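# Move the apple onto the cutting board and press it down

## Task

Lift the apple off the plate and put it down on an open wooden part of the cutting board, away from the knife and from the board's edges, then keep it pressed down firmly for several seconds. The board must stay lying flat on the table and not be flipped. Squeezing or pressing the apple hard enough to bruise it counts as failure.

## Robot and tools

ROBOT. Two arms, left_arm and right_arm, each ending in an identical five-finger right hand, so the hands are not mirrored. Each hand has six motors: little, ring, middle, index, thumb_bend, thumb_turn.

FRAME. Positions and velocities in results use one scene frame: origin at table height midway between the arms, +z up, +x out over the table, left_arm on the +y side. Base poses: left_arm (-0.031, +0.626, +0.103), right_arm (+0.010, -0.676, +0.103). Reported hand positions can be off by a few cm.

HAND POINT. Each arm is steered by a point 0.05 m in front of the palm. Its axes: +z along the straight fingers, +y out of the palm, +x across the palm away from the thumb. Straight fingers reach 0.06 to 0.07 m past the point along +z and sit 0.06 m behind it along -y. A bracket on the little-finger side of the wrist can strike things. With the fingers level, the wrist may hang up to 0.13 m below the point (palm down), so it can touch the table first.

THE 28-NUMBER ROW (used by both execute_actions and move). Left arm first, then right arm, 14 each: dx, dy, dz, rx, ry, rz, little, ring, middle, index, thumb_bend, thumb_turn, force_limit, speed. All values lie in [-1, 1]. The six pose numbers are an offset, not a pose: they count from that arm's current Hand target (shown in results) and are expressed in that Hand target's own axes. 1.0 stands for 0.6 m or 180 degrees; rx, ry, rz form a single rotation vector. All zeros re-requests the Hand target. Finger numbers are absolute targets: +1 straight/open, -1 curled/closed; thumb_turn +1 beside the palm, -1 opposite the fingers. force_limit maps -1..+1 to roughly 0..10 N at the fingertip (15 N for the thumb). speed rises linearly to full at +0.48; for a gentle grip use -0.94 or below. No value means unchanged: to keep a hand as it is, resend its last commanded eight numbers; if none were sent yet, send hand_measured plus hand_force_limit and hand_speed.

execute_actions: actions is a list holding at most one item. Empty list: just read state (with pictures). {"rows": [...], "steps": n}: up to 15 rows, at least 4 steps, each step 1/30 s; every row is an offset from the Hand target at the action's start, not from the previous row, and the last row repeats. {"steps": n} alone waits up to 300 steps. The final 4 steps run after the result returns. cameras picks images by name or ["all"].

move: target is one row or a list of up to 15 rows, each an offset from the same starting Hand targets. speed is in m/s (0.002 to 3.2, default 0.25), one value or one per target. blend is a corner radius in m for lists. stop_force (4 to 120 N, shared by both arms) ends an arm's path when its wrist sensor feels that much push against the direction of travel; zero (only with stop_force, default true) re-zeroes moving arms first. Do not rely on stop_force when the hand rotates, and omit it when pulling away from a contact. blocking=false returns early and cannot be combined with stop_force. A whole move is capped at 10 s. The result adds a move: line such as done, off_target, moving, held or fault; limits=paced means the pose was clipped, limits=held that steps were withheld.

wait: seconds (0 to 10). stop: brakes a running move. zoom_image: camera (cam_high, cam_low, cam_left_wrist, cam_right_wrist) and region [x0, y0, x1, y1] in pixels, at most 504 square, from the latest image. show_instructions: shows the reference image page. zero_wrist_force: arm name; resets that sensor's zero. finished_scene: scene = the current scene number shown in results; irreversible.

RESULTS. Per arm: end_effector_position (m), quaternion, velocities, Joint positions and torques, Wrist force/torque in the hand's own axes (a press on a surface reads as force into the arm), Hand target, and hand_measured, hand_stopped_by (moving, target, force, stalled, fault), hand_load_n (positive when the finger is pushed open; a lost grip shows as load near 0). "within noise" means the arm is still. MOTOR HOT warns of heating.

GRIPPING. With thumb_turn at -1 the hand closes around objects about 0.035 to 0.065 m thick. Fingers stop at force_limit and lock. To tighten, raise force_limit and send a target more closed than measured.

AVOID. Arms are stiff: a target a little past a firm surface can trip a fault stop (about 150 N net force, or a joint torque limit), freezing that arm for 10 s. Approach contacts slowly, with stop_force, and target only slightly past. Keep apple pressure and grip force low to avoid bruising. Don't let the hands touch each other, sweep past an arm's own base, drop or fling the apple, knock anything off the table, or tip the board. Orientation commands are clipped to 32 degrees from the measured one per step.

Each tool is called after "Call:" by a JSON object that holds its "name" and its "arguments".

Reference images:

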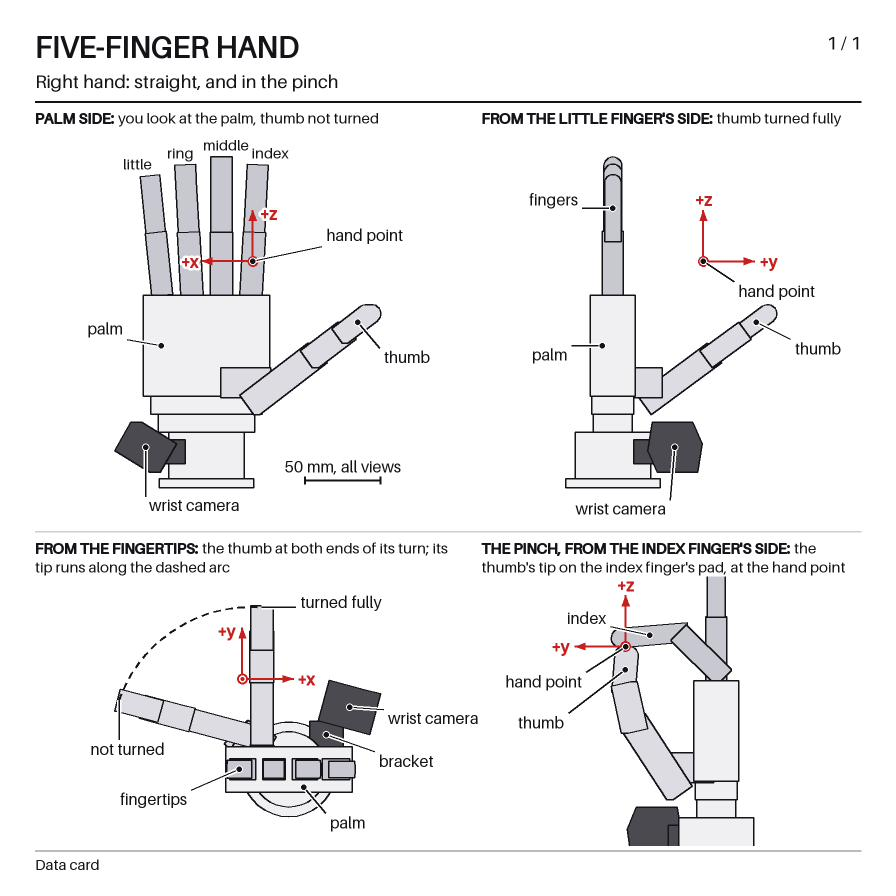

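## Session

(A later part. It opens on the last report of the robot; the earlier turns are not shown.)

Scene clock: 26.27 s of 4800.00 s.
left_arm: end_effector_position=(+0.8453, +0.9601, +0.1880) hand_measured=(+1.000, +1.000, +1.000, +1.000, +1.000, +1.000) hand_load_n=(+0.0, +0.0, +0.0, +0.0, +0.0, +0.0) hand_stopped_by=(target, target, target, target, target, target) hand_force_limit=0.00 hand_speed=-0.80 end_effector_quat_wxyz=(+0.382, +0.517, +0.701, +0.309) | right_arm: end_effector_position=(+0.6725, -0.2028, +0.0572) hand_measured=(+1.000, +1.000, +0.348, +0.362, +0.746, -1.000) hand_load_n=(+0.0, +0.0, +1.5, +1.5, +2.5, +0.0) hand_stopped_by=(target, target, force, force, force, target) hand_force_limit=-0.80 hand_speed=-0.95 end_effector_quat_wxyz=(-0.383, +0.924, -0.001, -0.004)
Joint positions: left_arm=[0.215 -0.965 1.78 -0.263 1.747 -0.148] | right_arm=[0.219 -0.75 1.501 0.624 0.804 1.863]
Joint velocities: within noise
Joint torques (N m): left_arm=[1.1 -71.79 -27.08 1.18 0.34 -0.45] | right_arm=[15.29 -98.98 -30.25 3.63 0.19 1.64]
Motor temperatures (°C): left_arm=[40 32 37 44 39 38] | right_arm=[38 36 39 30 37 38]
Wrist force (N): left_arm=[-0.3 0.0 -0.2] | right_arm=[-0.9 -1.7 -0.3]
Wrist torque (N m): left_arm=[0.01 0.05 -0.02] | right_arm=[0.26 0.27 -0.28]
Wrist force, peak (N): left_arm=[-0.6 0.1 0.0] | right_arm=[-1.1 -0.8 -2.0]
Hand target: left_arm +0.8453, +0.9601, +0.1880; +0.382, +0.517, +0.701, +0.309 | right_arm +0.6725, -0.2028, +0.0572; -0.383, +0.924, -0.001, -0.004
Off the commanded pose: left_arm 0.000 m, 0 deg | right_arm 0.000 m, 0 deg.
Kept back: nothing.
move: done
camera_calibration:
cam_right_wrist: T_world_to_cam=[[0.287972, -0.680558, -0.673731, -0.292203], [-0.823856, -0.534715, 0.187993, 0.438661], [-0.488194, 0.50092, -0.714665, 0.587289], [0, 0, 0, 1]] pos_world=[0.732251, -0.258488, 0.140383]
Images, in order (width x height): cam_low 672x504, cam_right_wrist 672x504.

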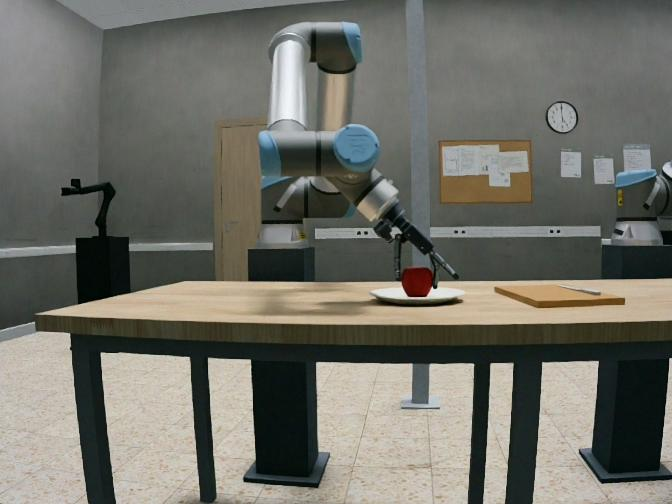

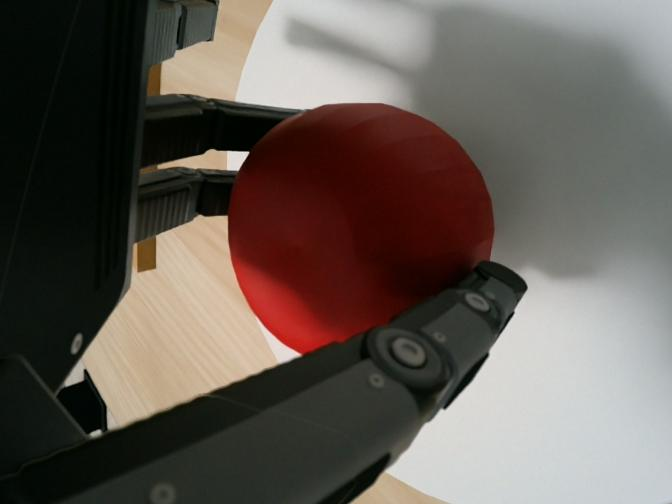

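Call:
{"name": "move", "arguments": {"target": [0,0,0,0,0,0,1,1,1,1,1,1,0,-0.8,0,0,0,0,0,0,1,1,-0.4,-0.4,0.1,-1,-0.4,-0.95], "cameras": []}}

Call:
{"name": "move", "arguments": {"target": [0,0,0,0,0,0,1,1,1,1,1,1,0,-0.8,0,-0.0354,-0.0354,0,0,0,1,1,-0.4,-0.4,0.1,-1,-0.4,-0.95], "cameras": ["cam_low","cam_right_wrist"], "speed": 0.02}}

Call:
{"name": "zoom_image", "arguments": {"camera": "cam_low", "region": [330, 180, 500, 310]}}

Scene clock: 27.00 s of 4800.00 s.
left_arm: end_effector_position=(+0.8453, +0.9601, +0.1880) hand_measured=(+1.000, +1.000, +1.000, +1.000, +1.000, +1.000) hand_load_n=(+0.0, +0.0, +0.0, +0.0, +0.0, +0.0) hand_stopped_by=(target, target, target, target, target, target) hand_force_limit=0.00 hand_speed=-0.80 end_effector_quat_wxyz=(+0.382, +0.517, +0.701, +0.309) | right_arm: end_effector_position=(+0.6725, -0.2028, +0.0572) hand_measured=(+1.000, +1.000, +0.336, +0.350, +0.744, -1.000) hand_load_n=(+0.0, +0.0, +3.0, +3.0, +7.5, +0.5) hand_stopped_by=(target, target, force, force, force, target) hand_force_limit=-0.40 hand_speed=-0.95 end_effector_quat_wxyz=(-0.383, +0.924, -0.001, -0.004)
Joint positions: left_arm=[0.215 -0.965 1.78 -0.263 1.747 -0.148] | right_arm=[0.219 -0.75 1.501 0.624 0.804 1.863]
Joint velocities: within noise
Joint torques (N m): left_arm=[1.45 -72.09 -27.41 0.74 0.21 -0.35] | right_arm=[15.1 -98.77 -30.47 3.38 -0.16 1.41]
Motor temperatures (°C): left_arm=[40 32 37 44 39 38] | right_arm=[38 36 39 30 37 38]
Wrist force (N): left_arm=[-0.3 0.2 -0.1] | right_arm=[-1.0 -1.2 -0.2]
Wrist torque (N m): left_arm=[0.04 0.06 -0.01] | right_arm=[0.26 0.30 -0.29]
Wrist force, peak (N): left_arm=[-0.3 0.1 -0.5] | right_arm=[-1.4 -1.9 -0.5]
Hand target: left_arm +0.8453, +0.9601, +0.1880; +0.382, +0.517, +0.701, +0.309 | right_arm +0.6725, -0.2028, +0.0572; -0.383, +0.924, -0.001, -0.004
Off the commanded pose: left_arm 0.000 m, 0 deg | right_arm 0.000 m, 0 deg.
Kept back: nothing.
move: done
No camera images: "cameras" was empty.

Scene clock: 28.73 s of 4800.00 s.
left_arm: end_effector_position=(+0.8453, +0.9601, +0.1880) hand_measured=(+1.000, +1.000, +1.000, +1.000, +1.000, +1.000) hand_load_n=(+0.0, +0.0, +0.0, +0.0, +0.0, +0.0) hand_stopped_by=(target, target, target, target, target, target) hand_force_limit=0.00 hand_speed=-0.80 end_effector_quat_wxyz=(+0.382, +0.517, +0.701, +0.309) | right_arm: end_effector_position=(+0.6727, -0.2028, +0.0874) hand_measured=(+1.000, +1.000, +0.336, +0.350, +0.744, -1.000) hand_load_n=(+0.0, +0.0, +3.0, +3.0, +7.5, +0.0) hand_stopped_by=(target, target, force, force, force, target) hand_force_limit=-0.40 hand_speed=-0.95 end_effector_quat_wxyz=(-0.383, +0.924, -0.001, -0.004)
Joint positions: left_arm=[0.215 -0.965 1.78 -0.263 1.747 -0.148] | right_arm=[0.219 -0.783 1.496 0.661 0.804 1.862]
Joint velocities: within noise
Joint torques (N m): left_arm=[0.91 -72.38 -27.89 0.96 0.41 -0.38] | right_arm=[-14.66 -82.02 -34.21 2.97 -1.89 -3.38]
Motor temperatures (°C): left_arm=[40 32 37 44 39 38] | right_arm=[38 36 39 30 37 38]
Wrist force (N): left_arm=[-0.1 0.1 -0.1] | right_arm=[-1.3 0.4 1.0]
Wrist torque (N m): left_arm=[0.02 0.03 -0.01] | right_arm=[0.21 0.34 -0.29]
Wrist force, peak (N): left_arm=[-0.3 -0.3 -0.4] | right_arm=[-1.4 -1.2 -0.2]
Hand target: left_arm +0.8453, +0.9601, +0.1880; +0.382, +0.517, +0.701, +0.309 | right_arm +0.6727, -0.2028, +0.0873; -0.383, +0.924, -0.001, -0.004
Off the commanded pose: left_arm 0.000 m, 0 deg | right_arm 0.000 m, 0 deg.
Kept back: nothing.
move: done
camera_calibration:
cam_right_wrist: T_world_to_cam=[[0.287958, -0.680543, -0.673752, -0.271925], [-0.823816, -0.534756, 0.188052, 0.43318], [-0.48827, 0.500896, -0.714629, 0.609062], [0, 0, 0, 1]] pos_world=[0.732551, -0.258488, 0.170583]
Images, in order (width x height): cam_low 672x504, cam_right_wrist 672x504.

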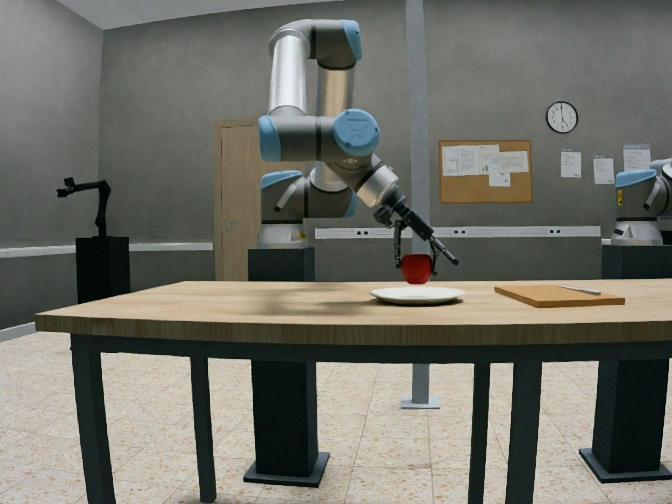

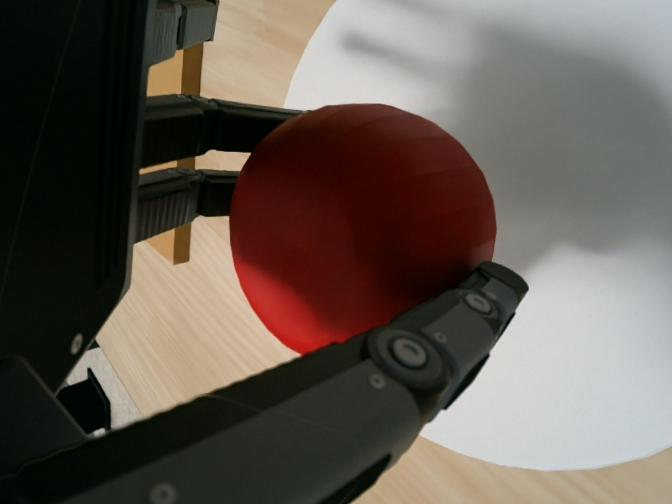

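Scaled by 2.965 from the camera's 672x504 image, which has a finer 960x720 frame.

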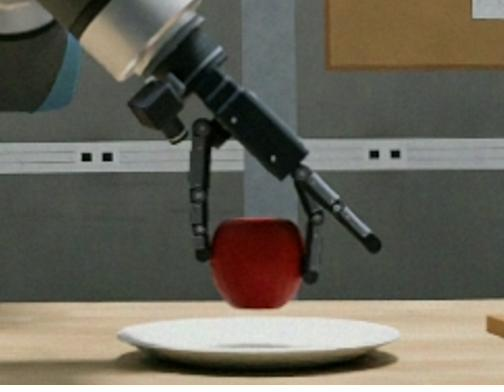

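Call:
{"name": "move", "arguments": {"target": [[0,0,0,0,0,0,1,1,1,1,1,1,0,-0.8,0,-0.0943,-0.0943,0,0,0,1,1,-0.4,-0.4,0.1,-1,-0.4,-0.95],[0,0,0,0,0,0,1,1,1,1,1,1,0,-0.8,-0.0212,-0.4501,0.2616,0,0,0,1,1,-0.4,-0.4,0.1,-1,-0.4,-0.95]], "speed": 0.08, "blend": [0.03,0]}}

Call:
{"name": "zoom_image", "arguments": {"camera": "cam_high", "region": [290, 170, 440, 300]}}

Call:
{"name": "zoom_image", "arguments": {"camera": "cam_low", "region": [450, 180, 640, 320]}}

Scene clock: 34.27 s of 4800.00 s.
left_arm: end_effector_position=(+0.8453, +0.9601, +0.1880) hand_measured=(+1.000, +1.000, +1.000, +1.000, +1.000, +1.000) hand_load_n=(+0.0, +0.0, +0.0, +0.0, -0.5, +0.0) hand_stopped_by=(target, target, target, target, target, target) hand_force_limit=0.00 hand_speed=-0.80 end_effector_quat_wxyz=(+0.382, +0.517, +0.701, +0.309) | right_arm: end_effector_position=(+0.6599, +0.0992, +0.1675) hand_measured=(+1.000, +1.000, +0.336, +0.350, +0.744, -1.000) hand_load_n=(+0.0, +0.0, +3.0, +3.0, +7.5, +0.0) hand_stopped_by=(target, target, force, force, force, target) hand_force_limit=-0.40 hand_speed=-0.95 end_effector_quat_wxyz=(-0.383, +0.924, -0.001, -0.004) end_effector_velocity=(-0.001, -0.002, -0.002) end_effector_angular_velocity=(-0.001, +0.001, +0.001)
Joint positions: left_arm=[0.215 -0.965 1.78 -0.263 1.747 -0.148] | right_arm=[0.564 -0.658 1.024 0.726 0.921 2.292]
Joint velocities: left_arm=[within noise] | right_arm=[-0.002 -0.001 0.005 -0.001 -0.002 -0.004]
Joint torques (N m): left_arm=[1.98 -71.94 -27.57 0.84 0.63 -0.34] | right_arm=[-16.68 -114.52 -30.28 1.8 -2.4 -3.12]
Motor temperatures (°C): left_arm=[40 32 37 44 39 38] | right_arm=[38 36 39 30 37 38]
Wrist force (N): left_arm=[-0.1 -0.1 -0.1] | right_arm=[-0.9 -0.4 0.9]
Wrist torque (N m): left_arm=[-0.01 0.02 -0.01] | right_arm=[0.09 0.30 -0.29]
Wrist force, peak (N): left_arm=[-0.6 0.2 0.0] | right_arm=[-1.5 1.5 2.0]
Hand target: left_arm +0.8453, +0.9601, +0.1880; +0.382, +0.517, +0.701, +0.309 | right_arm +0.6600, +0.0991, +0.1676; -0.383, +0.924, -0.001, -0.004
Off the commanded pose: left_arm 0.000 m, 0 deg | right_arm 0.000 m, 0 deg.
Kept back: nothing.
move: done
camera_calibration:
cam_left_wrist: T_world_to_cam=[[0.433393, 0.539021, 0.722238, -1.01507], [-0.199423, -0.724185, 0.660141, 0.735826], [0.878864, -0.430131, -0.206363, -0.17996], [0, 0, 0, 1]] pos_world=[0.744827, 1.00261, 0.210239]
cam_right_wrist: T_world_to_cam=[[0.287753, -0.680706, -0.673674, -0.00861373], [-0.823828, -0.534639, 0.18833, 0.569003], [-0.48837, 0.500799, -0.714629, 0.508859], [0, 0, 0, 1]] pos_world=[0.719751, 0.0435121, 0.250682]

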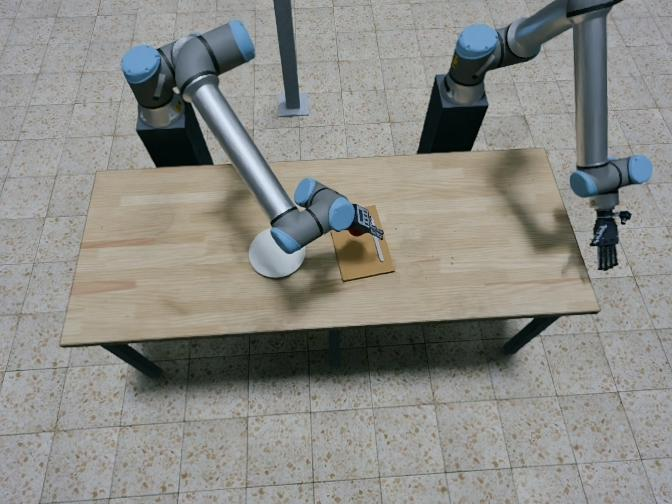

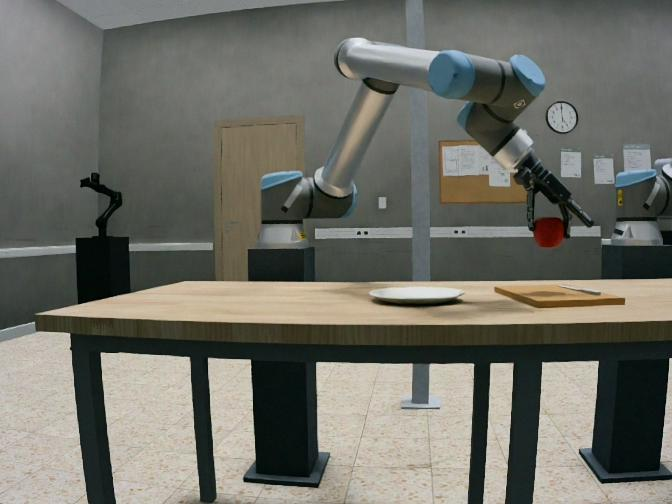

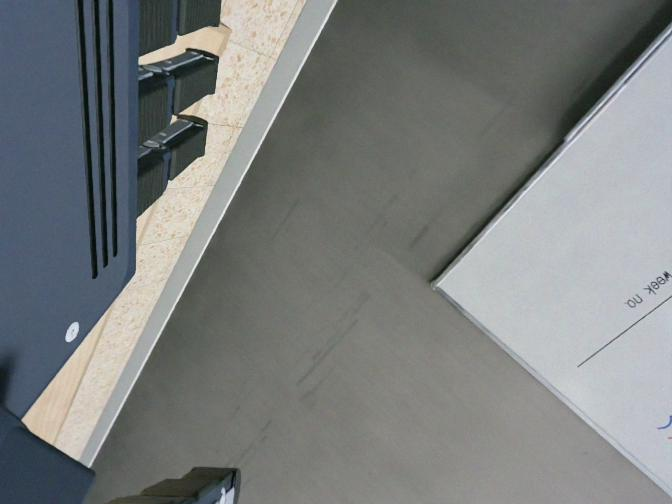

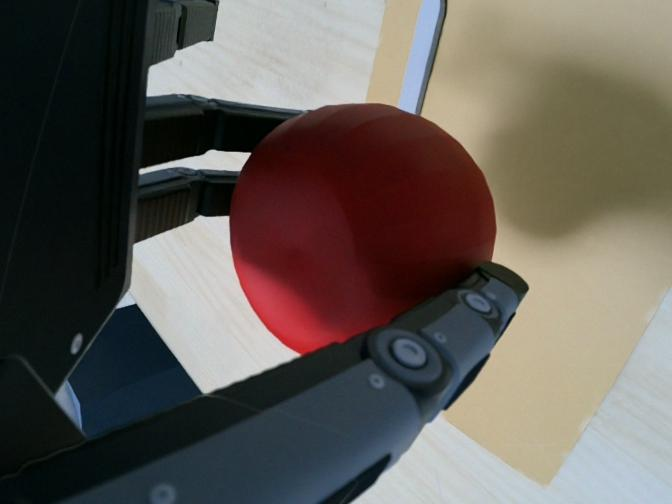

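Scaled by 3.360 from the camera's 672x504 image, which has a finer 960x720 frame.

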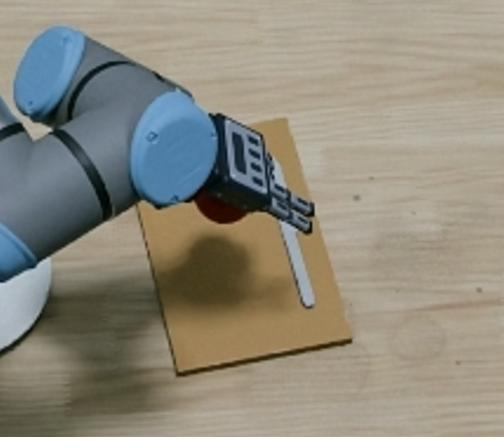

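Scaled by 2.653 from the camera's 672x504 image, which has a finer 960x720 frame.

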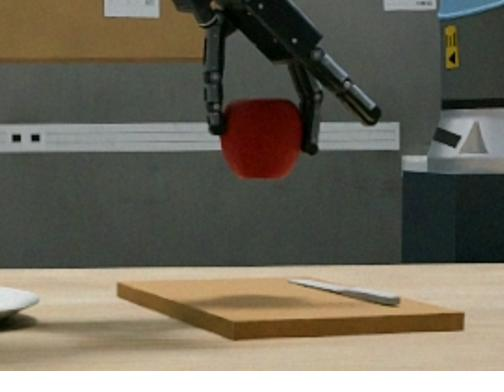

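Call:
{"name": "move", "arguments": {"target": [0,0,0,0,0,0,1,1,1,1,1,1,0,-0.8,0,0.1031,0.1031,0,0,0,1,1,-0.4,-0.4,0.1,-1,-0.4,-0.95], "speed": 0.06}}

Call:
{"name": "zoom_image", "arguments": {"camera": "cam_high", "region": [290, 170, 440, 300]}}

Call:
{"name": "zoom_image", "arguments": {"camera": "cam_low", "region": [450, 180, 640, 320]}}

Scene clock: 36.27 s of 4800.00 s.
left_arm: end_effector_position=(+0.8453, +0.9601, +0.1880) hand_measured=(+1.000, +1.000, +1.000, +1.000, +1.000, +1.000) hand_load_n=(+0.0, +0.0, +0.0, +0.0, +0.0, +0.0) hand_stopped_by=(target, target, target, target, target, target) hand_force_limit=0.00 hand_speed=-0.80 end_effector_quat_wxyz=(+0.382, +0.517, +0.701, +0.309) | right_arm: end_effector_position=(+0.6592, +0.0991, +0.0798) hand_measured=(+1.000, +1.000, +0.336, +0.350, +0.744, -1.000) hand_load_n=(+0.0, +0.0, +2.5, +3.0, +7.5, +0.0) hand_stopped_by=(target, target, force, force, force, target) hand_force_limit=-0.40 hand_speed=-0.95 end_effector_quat_wxyz=(-0.383, +0.924, -0.001, -0.004)
Joint positions: left_arm=[0.215 -0.965 1.78 -0.263 1.747 -0.148] | right_arm=[0.564 -0.592 1.063 0.621 0.921 2.292]
Joint velocities: within noise
Joint torques (N m): left_arm=[0.8 -71.48 -27.27 0.97 0.13 -0.29] | right_arm=[15.43 -113.4 -42.51 5.81 0.74 3]
Motor temperatures (°C): left_arm=[40 32 37 44 39 38] | right_arm=[38 36 39 30 37 38]
Wrist force (N): left_arm=[-0.4 -0.1 -0.1] | right_arm=[-0.7 -0.7 0.7]
Wrist torque (N m): left_arm=[-0.01 0.07 -0.03] | right_arm=[0.04 0.30 -0.29]
Wrist force, peak (N): left_arm=[-0.4 0.0 -0.5] | right_arm=[-1.1 0.6 1.7]
Hand target: left_arm +0.8453, +0.9601, +0.1880; +0.382, +0.517, +0.701, +0.309 | right_arm +0.6593, +0.0991, +0.0801; -0.383, +0.924, -0.001, -0.004
Off the commanded pose: left_arm 0.000 m, 0 deg | right_arm 0.000 m, 0 deg.
Kept back: nothing.
move: done
camera_calibration:
cam_left_wrist: T_world_to_cam=[[0.433393, 0.539021, 0.722238, -1.01507], [-0.199423, -0.724185, 0.660141, 0.735826], [0.878864, -0.430131, -0.206363, -0.17996], [0, 0, 0, 1]] pos_world=[0.744827, 1.00261, 0.210239]
cam_right_wrist: T_world_to_cam=[[0.287902, -0.680579, -0.673739, -0.067663], [-0.823835, -0.53471, 0.188097, 0.584936], [-0.48827, 0.500897, -0.714629, 0.445818], [0, 0, 0, 1]] pos_world=[0.719051, 0.0434121, 0.162983]

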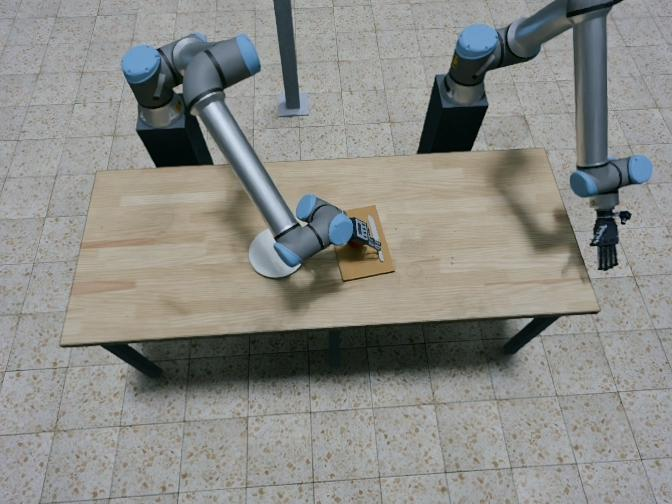

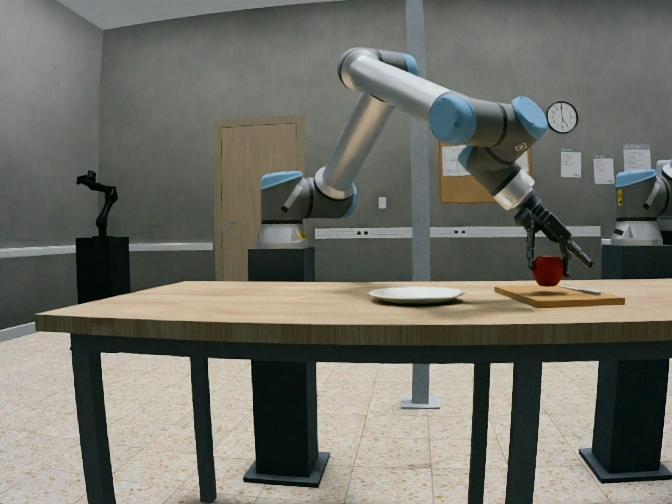

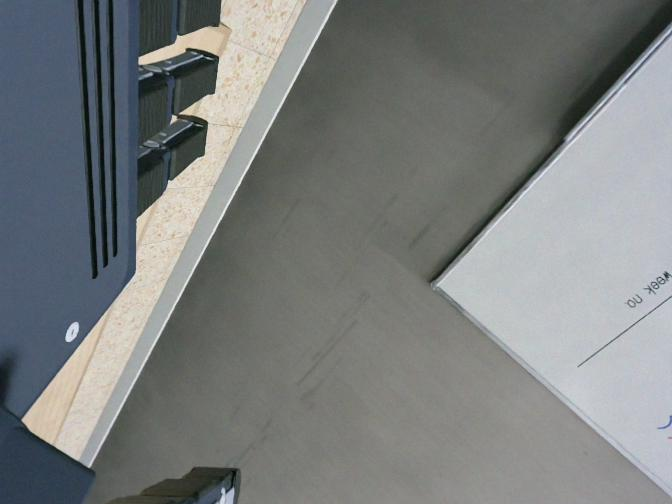

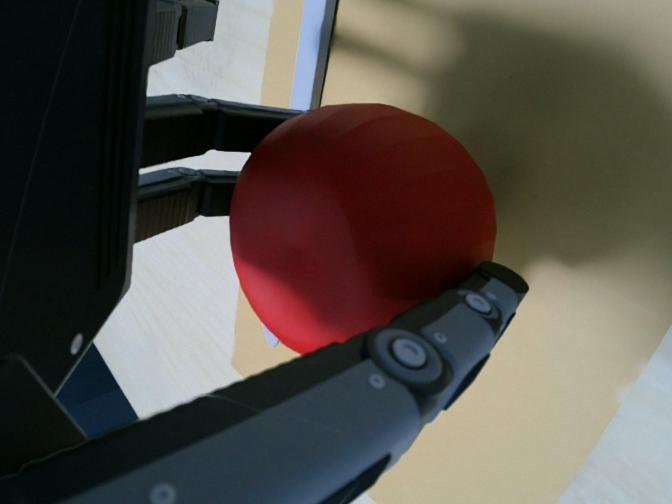

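Scaled by 3.360 from the camera's 672x504 image, which has a finer 960x720 frame.

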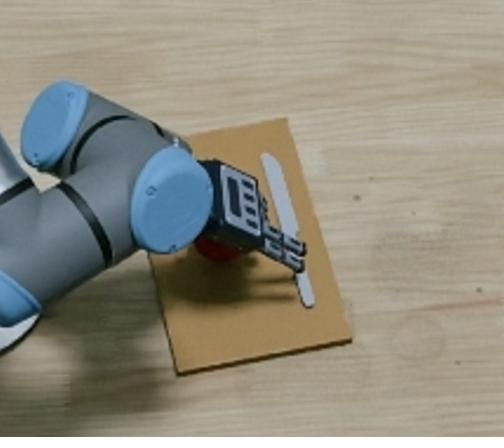

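Scaled by 2.653 from the camera's 672x504 image, which has a finer 960x720 frame.

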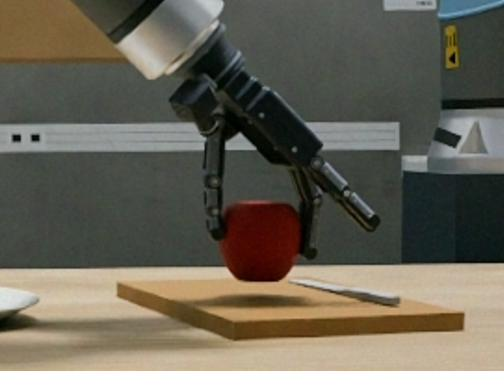

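Call:
{"name": "move", "arguments": {"target": [0,0,0,0,0,0,1,1,1,1,1,1,0,-0.8,0,0.035,0.035,0,0,0,1,1,-0.4,-0.4,0.1,-1,-0.4,-0.95], "speed": 0.006, "stop_force": 6, "cameras": ["cam_low"]}}

Call:
{"name": "zoom_image", "arguments": {"camera": "cam_low", "region": [450, 180, 640, 320]}}

Scene clock: 40.20 s of 4800.00 s.
left_arm: end_effector_position=(+0.8453, +0.9601, +0.1880) hand_measured=(+1.000, +1.000, +1.000, +1.000, +1.000, +1.000) hand_load_n=(+0.0, +0.0, +0.0, +0.0, +0.0, +0.0) hand_stopped_by=(target, target, target, target, target, target) hand_force_limit=0.00 hand_speed=-0.80 end_effector_quat_wxyz=(+0.382, +0.517, +0.701, +0.309) | right_arm: end_effector_position=(+0.6592, +0.0992, +0.0647) hand_measured=(+1.000, +1.000, +0.336, +0.350, +0.744, -1.000) hand_load_n=(+0.0, +0.0, +2.5, +2.5, +7.0, -1.0) hand_stopped_by=(target, target, force, force, force, target) hand_force_limit=-0.40 hand_speed=-0.95 end_effector_quat_wxyz=(-0.383, +0.924, -0.001, -0.004)
Joint positions: left_arm=[0.215 -0.965 1.78 -0.263 1.747 -0.148] | right_arm=[0.564 -0.579 1.066 0.604 0.921 2.292]
Joint velocities: within noise
Joint torques (N m): left_arm=[1.23 -72.1 -27.93 0.97 0.34 -0.26] | right_arm=[12.45 -110 -38.4 5.17 0.57 2.79]
Motor temperatures (°C): left_arm=[40 32 37 44 39 38] | right_arm=[38 36 39 30 37 38]
Wrist force (N): left_arm=[0.0 -0.1 -0.1] | right_arm=[0.2 -4.8 -3.9]
Wrist torque (N m): left_arm=[-0.01 0.01 0.00] | right_arm=[0.14 0.40 -0.34]
Wrist force, peak (N): left_arm=[-0.5 0.1 -0.4] | right_arm=[0.1 -5.6 -4.8]
Hand target: left_arm +0.8453, +0.9601, +0.1880; +0.382, +0.517, +0.701, +0.309 | right_arm +0.6592, +0.0992, +0.0648; -0.383, +0.924, -0.001, -0.004 (not the last commanded pose)
Off the commanded pose: left_arm 0.000 m, 0 deg | right_arm 0.014 m, 0 deg.
Kept back: nothing.
move: contact (right_arm)
Images, in order (width x height): cam_low 672x504.

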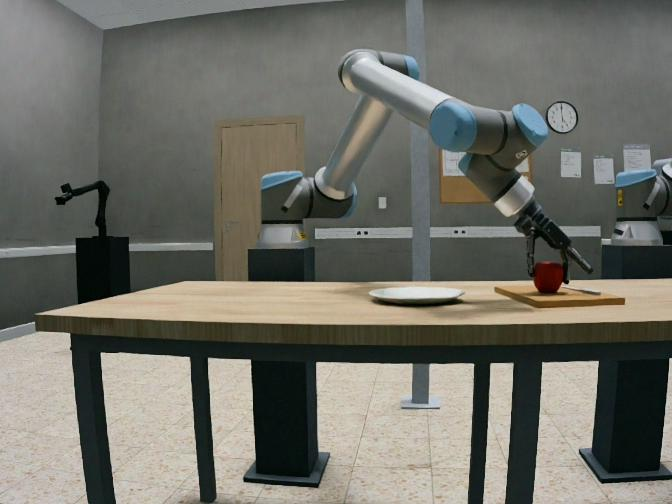

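Scaled by 2.653 from the camera's 672x504 image, which has a finer 960x720 frame.

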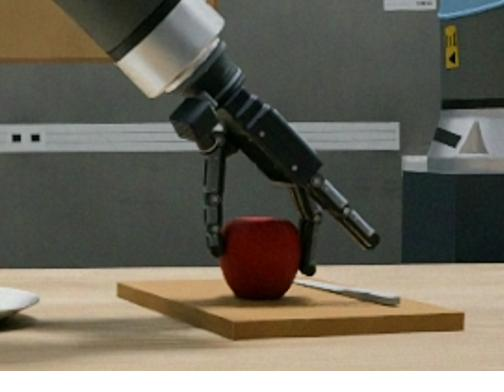

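Press to about 10 N as before.

Call:
{"name": "move", "arguments": {"target": [0,0,0,0,0,0,1,1,1,1,1,1,0,-0.8,0,0.006,0.006,0,0,0,1,1,-0.4,-0.4,0.1,-1,-0.4,-0.95], "speed": 0.003, "stop_force": 6, "cameras": []}}

Call:
{"name": "wait", "arguments": {"seconds": 5, "cameras": ["cam_low"]}}

Call:
{"name": "zoom_image", "arguments": {"camera": "cam_low", "region": [450, 180, 640, 320]}}

Scene clock: 42.70 s of 4800.00 s.
left_arm: end_effector_position=(+0.8453, +0.9601, +0.1880) hand_measured=(+1.000, +1.000, +1.000, +1.000, +1.000, +1.000) hand_load_n=(+0.0, +0.0, +0.0, +0.0, +0.0, +0.0) hand_stopped_by=(target, target, target, target, target, target) hand_force_limit=0.00 hand_speed=-0.80 end_effector_quat_wxyz=(+0.382, +0.517, +0.701, +0.309) | right_arm: end_effector_position=(+0.6591, +0.0992, +0.0596) hand_measured=(+1.000, +1.000, +0.336, +0.350, +0.744, -1.000) hand_load_n=(+0.0, -0.5, +1.0, +1.5, +7.0, -0.5) hand_stopped_by=(target, target, force, force, force, target) hand_force_limit=-0.40 hand_speed=-0.95 end_effector_quat_wxyz=(-0.383, +0.924, -0.001, -0.004)
Joint positions: left_arm=[0.215 -0.965 1.78 -0.263 1.747 -0.148] | right_arm=[0.564 -0.574 1.068 0.598 0.921 2.292]
Joint velocities: within noise
Joint torques (N m): left_arm=[0.36 -72.86 -28.11 0.86 0.1 -0.31] | right_arm=[18.47 -94.84 -25.01 1.62 0.95 3.29]
Motor temperatures (°C): left_arm=[40 32 37 44 39 38] | right_arm=[38 36 39 30 37 38]
Wrist force (N): left_arm=[0.1 -0.3 -0.2] | right_arm=[0.0 -3.7 -6.0]
Wrist torque (N m): left_arm=[-0.03 -0.01 0.00] | right_arm=[0.03 0.31 -0.30]
Wrist force, peak (N): left_arm=[-0.5 0.0 -0.3] | right_arm=[0.2 -4.0 -8.1]
Hand target: left_arm +0.8453, +0.9601, +0.1880; +0.382, +0.517, +0.701, +0.309 | right_arm +0.6591, +0.0992, +0.0597; -0.383, +0.924, -0.001, -0.004
Off the commanded pose: left_arm 0.000 m, 0 deg | right_arm 0.000 m, 0 deg.
Kept back: nothing.
move: done
No camera images: "cameras" was empty.

Scene clock: 47.70 s of 4800.00 s.
left_arm: end_effector_position=(+0.8453, +0.9601, +0.1880) hand_measured=(+1.000, +1.000, +1.000, +1.000, +1.000, +1.000) hand_load_n=(+0.0, +0.0, +0.0, +0.0, +0.0, +0.0) hand_stopped_by=(target, target, target, target, target, target) hand_force_limit=0.00 hand_speed=-0.80 end_effector_quat_wxyz=(+0.382, +0.517, +0.701, +0.309) | right_arm: end_effector_position=(+0.6591, +0.0992, +0.0597) hand_measured=(+1.000, +1.000, +0.336, +0.350, +0.744, -1.000) hand_load_n=(+0.0, +0.0, +1.5, +1.5, +7.0, -1.0) hand_stopped_by=(target, target, force, force, force, target) hand_force_limit=-0.40 hand_speed=-0.95 end_effector_quat_wxyz=(-0.383, +0.924, -0.001, -0.004)
Joint positions: left_arm=[0.215 -0.965 1.78 -0.263 1.747 -0.148] | right_arm=[0.564 -0.575 1.068 0.598 0.921 2.292]
Joint velocities: within noise
Joint torques (N m): left_arm=[0.92 -73.77 -27.63 1.11 0.27 -0.12] | right_arm=[18.4 -103.42 -35.01 3.42 0.64 2.54]
Motor temperatures (°C): left_arm=[40 32 37 43 39 38] | right_arm=[38 36 39 30 37 38]
Wrist force (N): left_arm=[0.0 0.0 -0.3] | right_arm=[-0.3 -3.4 -6.5]
Wrist torque (N m): left_arm=[0.02 0.01 0.00] | right_arm=[0.09 0.36 -0.31]
Wrist force, peak (N): left_arm=[-0.3 -0.1 -0.5] | right_arm=[-0.3 -3.7 -6.8]
Hand target: left_arm +0.8453, +0.9601, +0.1880; +0.382, +0.517, +0.701, +0.309 | right_arm +0.6591, +0.0992, +0.0597; -0.383, +0.924, -0.001, -0.004
Off the commanded pose: left_arm 0.000 m, 0 deg | right_arm 0.000 m, 0 deg.
Steps of this call (1-150: nothing new was sent). Readings (end_effector_position of left_arm | right_arm; what the end effector reports):
1: (+0.8453, +0.9601, +0.1880) | (+0.6591, +0.0992, +0.0596) | left_arm hand_measured=(+1.000, +1.000, +1.000, +1.000, +1.000, +1.000) hand_load_n=(-0.5, +0.0, -0.5, +0.0, -0.5, +0.0) hand_stopped_by=(target, target, target, target, target, target) hand_force_limit=0.00 hand_speed=-0.80 | right_arm hand_measured=(+1.000, +1.000, +0.336, +0.350, +0.744, -1.000) hand_load_n=(+0.0, +0.0, +1.0, +1.0, +7.0, -0.5) hand_stopped_by=(target, target, force, force, force, target) hand_force_limit=-0.40 hand_speed=-0.95
2: (+0.8453, +0.9601, +0.1880) | (+0.6591, +0.0992, +0.0596) | left_arm hand_measured=(+1.000, +1.000, +1.000, +1.000, +1.000, +1.000) hand_load_n=(+0.0, +0.5, +0.0, -0.5, +0.0, +0.0) hand_stopped_by=(target, target, target, target, target, target) hand_force_limit=0.00 hand_speed=-0.80 | right_arm hand_measured=(+1.000, +1.000, +0.336, +0.350, +0.744, -1.000) hand_load_n=(+0.0, +0.0, +1.5, +1.0, +7.0, -1.0) hand_stopped_by=(target, target, force, force, force, target) hand_force_limit=-0.40 hand_speed=-0.95
4: (+0.8453, +0.9601, +0.1880) | (+0.6591, +0.0992, +0.0596) | left_arm hand_measured=(+1.000, +1.000, +1.000, +1.000, +1.000, +1.000) hand_load_n=(+0.0, +0.5, +0.0, +0.0, +0.0, +0.0) hand_stopped_by=(target, target, target, target, target, target) hand_force_limit=0.00 hand_speed=-0.80 | right_arm hand_measured=(+1.000, +1.000, +0.336, +0.350, +0.744, -1.000) hand_load_n=(+0.0, +0.0, +1.0, +1.0, +6.5, -0.5) hand_stopped_by=(target, target, force, force, force, target) hand_force_limit=-0.40 hand_speed=-0.95
8: (+0.8453, +0.9601, +0.1880) | (+0.6591, +0.0992, +0.0596) | left_arm hand_measured=(+1.000, +1.000, +1.000, +1.000, +1.000, +1.000) hand_load_n=(+0.0, +0.0, +0.0, +0.0, +0.0, +0.0) hand_stopped_by=(target, target, target, target, target, target) hand_force_limit=0.00 hand_speed=-0.80 | right_arm hand_measured=(+1.000, +1.000, +0.336, +0.350, +0.744, -1.000) hand_load_n=(+0.0, +0.0, +1.0, +1.5, +7.0, -0.5) hand_stopped_by=(target, target, force, force, force, target) hand_force_limit=-0.40 hand_speed=-0.95
150: the state above
Images, in order (width x height): cam_low 672x504.

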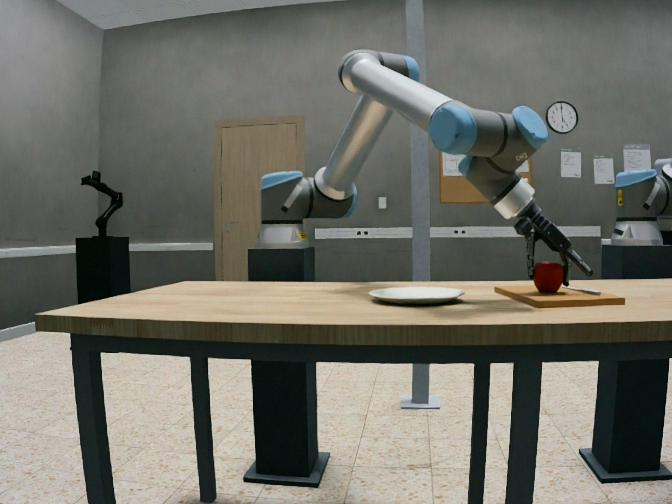

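Scaled by 2.653 from the camera's 672x504 image, which has a finer 960x720 frame.

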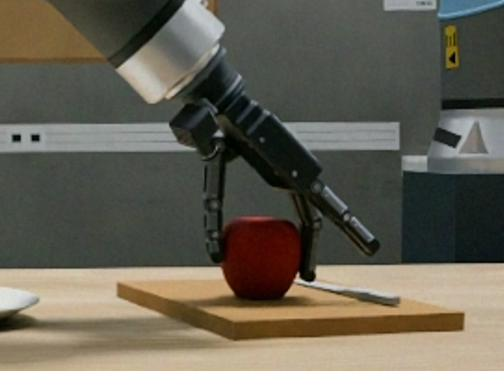

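Call:
{"name": "move", "arguments": {"target": [0,0,0,0,0,0,1,1,1,1,1,1,0,-0.8,0,-0.0025,-0.0025,0,0,0,1,1,-0.4,-0.4,0.1,-1,-0.4,-0.95], "speed": 0.004, "cameras": []}}

Call:
{"name": "move", "arguments": {"target": [0,0,0,0,0,0,1,1,1,1,1,1,0,-0.8,0,0,0,0,0,0,1,1,0.8,0.8,1,-1,-0.4,-0.95], "cameras": ["cam_low"]}}

Call:
{"name": "zoom_image", "arguments": {"camera": "cam_low", "region": [450, 180, 640, 320]}}

Scene clock: 48.93 s of 4800.00 s.
left_arm: end_effector_position=(+0.8453, +0.9601, +0.1880) hand_measured=(+1.000, +1.000, +1.000, +1.000, +1.000, +1.000) hand_load_n=(+0.0, +0.0, +0.0, +0.0, +0.0, +0.0) hand_stopped_by=(target, target, target, target, target, target) hand_force_limit=0.00 hand_speed=-0.80 end_effector_quat_wxyz=(+0.382, +0.517, +0.701, +0.309) | right_arm: end_effector_position=(+0.6592, +0.0992, +0.0618) hand_measured=(+1.000, +1.000, +0.336, +0.350, +0.744, -1.000) hand_load_n=(+0.0, -0.5, +2.0, +2.5, +6.5, +0.0) hand_stopped_by=(target, target, force, force, force, target) hand_force_limit=-0.40 hand_speed=-0.95 end_effector_quat_wxyz=(-0.383, +0.924, -0.001, -0.004)
Joint positions: left_arm=[0.215 -0.965 1.78 -0.263 1.747 -0.148] | right_arm=[0.564 -0.576 1.067 0.601 0.921 2.292]
Joint velocities: within noise
Joint torques (N m): left_arm=[2.25 -72.54 -27.23 0.83 0.4 -0.23] | right_arm=[12.86 -112.91 -40.58 4.69 0.35 2.08]
Motor temperatures (°C): left_arm=[40 32 37 43 39 38] | right_arm=[38 36 39 30 37 38]
Wrist force (N): left_arm=[0.0 0.0 0.1] | right_arm=[-1.1 0.5 0.8]
Wrist torque (N m): left_arm=[-0.01 0.00 0.00] | right_arm=[0.22 0.35 -0.28]
Wrist force, peak (N): left_arm=[-0.5 -0.3 -0.2] | right_arm=[-0.4 -3.6 -6.6]
Hand target: left_arm +0.8453, +0.9601, +0.1880; +0.382, +0.517, +0.701, +0.309 | right_arm +0.6592, +0.0992, +0.0618; -0.383, +0.924, -0.001, -0.004
Off the commanded pose: left_arm 0.000 m, 0 deg | right_arm 0.000 m, 0 deg.
Kept back: nothing.
move: done
No camera images: "cameras" was empty.

Scene clock: 52.67 s of 4800.00 s.
left_arm: end_effector_position=(+0.8453, +0.9601, +0.1880) hand_measured=(+1.000, +1.000, +1.000, +1.000, +1.000, +1.000) hand_load_n=(+0.0, +0.0, +0.0, +0.0, +0.0, +0.0) hand_stopped_by=(target, target, target, target, target, target) hand_force_limit=0.00 hand_speed=-0.80 end_effector_quat_wxyz=(+0.382, +0.517, +0.701, +0.309) | right_arm: end_effector_position=(+0.6592, +0.0992, +0.0618) hand_measured=(+1.000, +1.000, +0.800, +0.800, +1.000, -1.000) hand_load_n=(+0.0, +0.0, +0.0, +0.0, +0.0, +0.0) hand_stopped_by=(target, target, target, target, target, target) hand_force_limit=-0.40 hand_speed=-0.95 end_effector_quat_wxyz=(-0.383, +0.924, -0.001, -0.004)
Joint positions: left_arm=[0.215 -0.965 1.78 -0.263 1.747 -0.148] | right_arm=[0.564 -0.576 1.067 0.601 0.921 2.292]
Joint velocities: within noise
Joint torques (N m): left_arm=[1.24 -71.68 -27.84 0.95 0.55 -0.16] | right_arm=[-9.75 -95.33 -29.41 1.48 -2.04 -3.12]
Motor temperatures (°C): left_arm=[40 32 37 43 39 38] | right_arm=[38 36 39 30 37 38]
Wrist force (N): left_arm=[-0.5 -0.1 -0.1] | right_arm=[-0.8 -1.3 -0.6]
Wrist torque (N m): left_arm=[-0.01 0.09 -0.03] | right_arm=[0.14 0.31 -0.28]
Wrist force, peak (N): left_arm=[-0.5 -0.3 -0.1] | right_arm=[-1.0 -1.7 -0.4]
Hand target: left_arm +0.8453, +0.9601, +0.1880; +0.382, +0.517, +0.701, +0.309 | right_arm +0.6592, +0.0992, +0.0618; -0.383, +0.924, -0.001, -0.004
Off the commanded pose: left_arm 0.000 m, 0 deg | right_arm 0.000 m, 0 deg.
Kept back: nothing.
move: done
Images, in order (width x height): cam_low 672x504.

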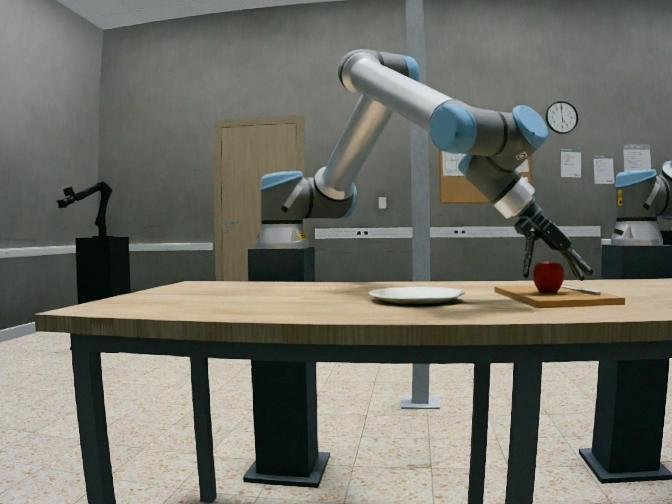

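Scaled by 2.653 from the camera's 672x504 image, which has a finer 960x720 frame.

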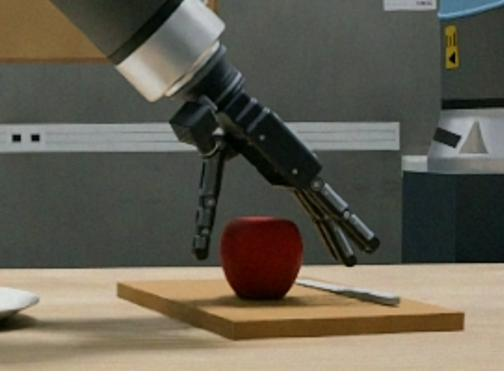

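Call:
{"name": "move", "arguments": {"target": [0,0,0,0,0,0,1,1,1,1,1,1,0,-0.8,0,-0.0161,-0.0161,0,0,0,1,1,0.8,0.8,1,-1,-0.4,-0.95], "speed": 0.03, "cameras": []}}

Call:
{"name": "move", "arguments": {"target": [0,0,0,0,0,0,1,1,1,1,1,1,0,-0.8,0,0,0,0,0,0,1,1,-0.3,-0.3,0.2,-1,-0.8,-0.95], "cameras": ["cam_low"]}}

Call:
{"name": "zoom_image", "arguments": {"camera": "cam_low", "region": [450, 180, 640, 320]}}

Scene clock: 53.63 s of 4800.00 s.
left_arm: end_effector_position=(+0.8453, +0.9601, +0.1880) hand_measured=(+1.000, +1.000, +1.000, +1.000, +1.000, +1.000) hand_load_n=(+0.0, +0.0, +0.0, +0.0, +0.0, +0.0) hand_stopped_by=(target, target, target, target, target, target) hand_force_limit=0.00 hand_speed=-0.80 end_effector_quat_wxyz=(+0.382, +0.517, +0.701, +0.309) | right_arm: end_effector_position=(+0.6593, +0.0992, +0.0756) hand_measured=(+1.000, +1.000, +0.800, +0.800, +1.000, -1.000) hand_load_n=(+0.0, +0.0, +0.0, +0.0, +0.0, +0.0) hand_stopped_by=(target, target, target, target, target, target) hand_force_limit=-0.40 hand_speed=-0.95 end_effector_quat_wxyz=(-0.383, +0.924, -0.001, -0.004)
Joint positions: left_arm=[0.215 -0.965 1.78 -0.263 1.747 -0.148] | right_arm=[0.564 -0.588 1.064 0.616 0.921 2.292]
Joint velocities: within noise
Joint torques (N m): left_arm=[1.26 -72.66 -28.27 1.07 0.32 -0.35] | right_arm=[-12.3 -92.42 -36.87 1.52 -2.63 -3.41]
Motor temperatures (°C): left_arm=[40 32 37 43 39 38] | right_arm=[38 36 39 30 37 38]
Wrist force (N): left_arm=[0.1 0.0 0.3] | right_arm=[-0.8 -1.3 -0.3]
Wrist torque (N m): left_arm=[-0.01 -0.02 0.01] | right_arm=[0.13 0.30 -0.28]
Wrist force, peak (N): left_arm=[-0.6 0.1 0.0] | right_arm=[-0.9 -1.8 -0.9]
Hand target: left_arm +0.8453, +0.9601, +0.1880; +0.382, +0.517, +0.701, +0.309 | right_arm +0.6593, +0.0992, +0.0755; -0.383, +0.924, -0.001, -0.004
Off the commanded pose: left_arm 0.000 m, 0 deg | right_arm 0.000 m, 0 deg.
Kept back: nothing.
move: done
No camera images: "cameras" was empty.

Scene clock: 57.60 s of 4800.00 s.
left_arm: end_effector_position=(+0.8453, +0.9601, +0.1880) hand_measured=(+1.000, +1.000, +1.000, +1.000, +1.000, +1.000) hand_load_n=(+0.0, +0.0, +0.0, +0.0, +0.0, +0.0) hand_stopped_by=(target, target, target, target, target, target) hand_force_limit=0.00 hand_speed=-0.80 end_effector_quat_wxyz=(+0.382, +0.517, +0.701, +0.309) | right_arm: end_effector_position=(+0.6593, +0.0992, +0.0754) hand_measured=(+1.000, +1.000, +0.362, +0.370, +0.726, -1.000) hand_load_n=(+0.0, +0.0, +1.5, +0.0, +1.5, +0.0) hand_stopped_by=(target, target, force, force, force, target) hand_force_limit=-0.80 hand_speed=-0.95 end_effector_quat_wxyz=(-0.383, +0.924, -0.001, -0.004)
Joint positions: left_arm=[0.215 -0.965 1.78 -0.263 1.747 -0.148] | right_arm=[0.564 -0.588 1.064 0.616 0.921 2.292]
Joint velocities: within noise
Joint torques (N m): left_arm=[1.68 -72.52 -29.12 0.84 0.3 -0.23] | right_arm=[-15.04 -91.25 -31.13 1.6 -1.81 -2.42]
Motor temperatures (°C): left_arm=[40 32 36 43 39 38] | right_arm=[38 36 39 30 37 38]
Wrist force (N): left_arm=[0.0 0.0 0.1] | right_arm=[-0.7 -0.8 0.2]
Wrist torque (N m): left_arm=[-0.01 0.01 0.00] | right_arm=[0.18 0.29 -0.27]
Wrist force, peak (N): left_arm=[-0.3 -0.1 -0.5] | right_arm=[-1.0 -1.9 -0.3]
Hand target: left_arm +0.8453, +0.9601, +0.1880; +0.382, +0.517, +0.701, +0.309 | right_arm +0.6593, +0.0992, +0.0755; -0.383, +0.924, -0.001, -0.004
Off the commanded pose: left_arm 0.000 m, 0 deg | right_arm 0.000 m, 0 deg.
Kept back: nothing.
move: done
Images, in order (width x height): cam_low 672x504.

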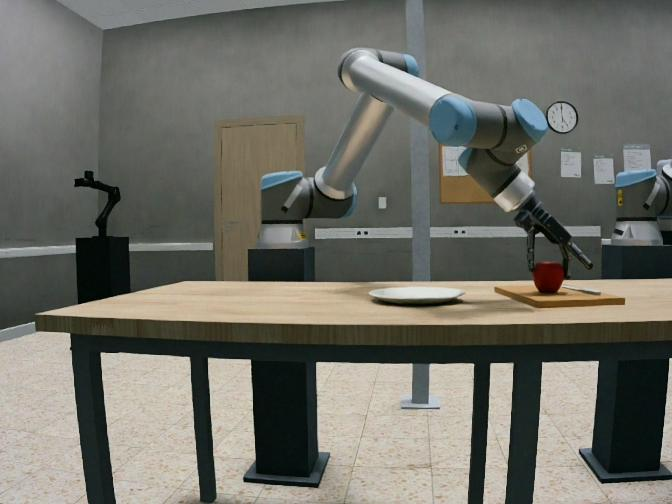

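Scaled by 2.653 from the camera's 672x504 image, which has a finer 960x720 frame.

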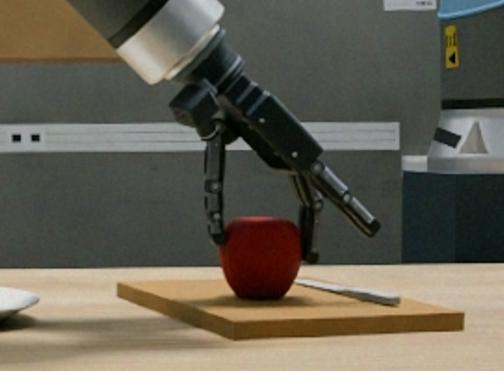

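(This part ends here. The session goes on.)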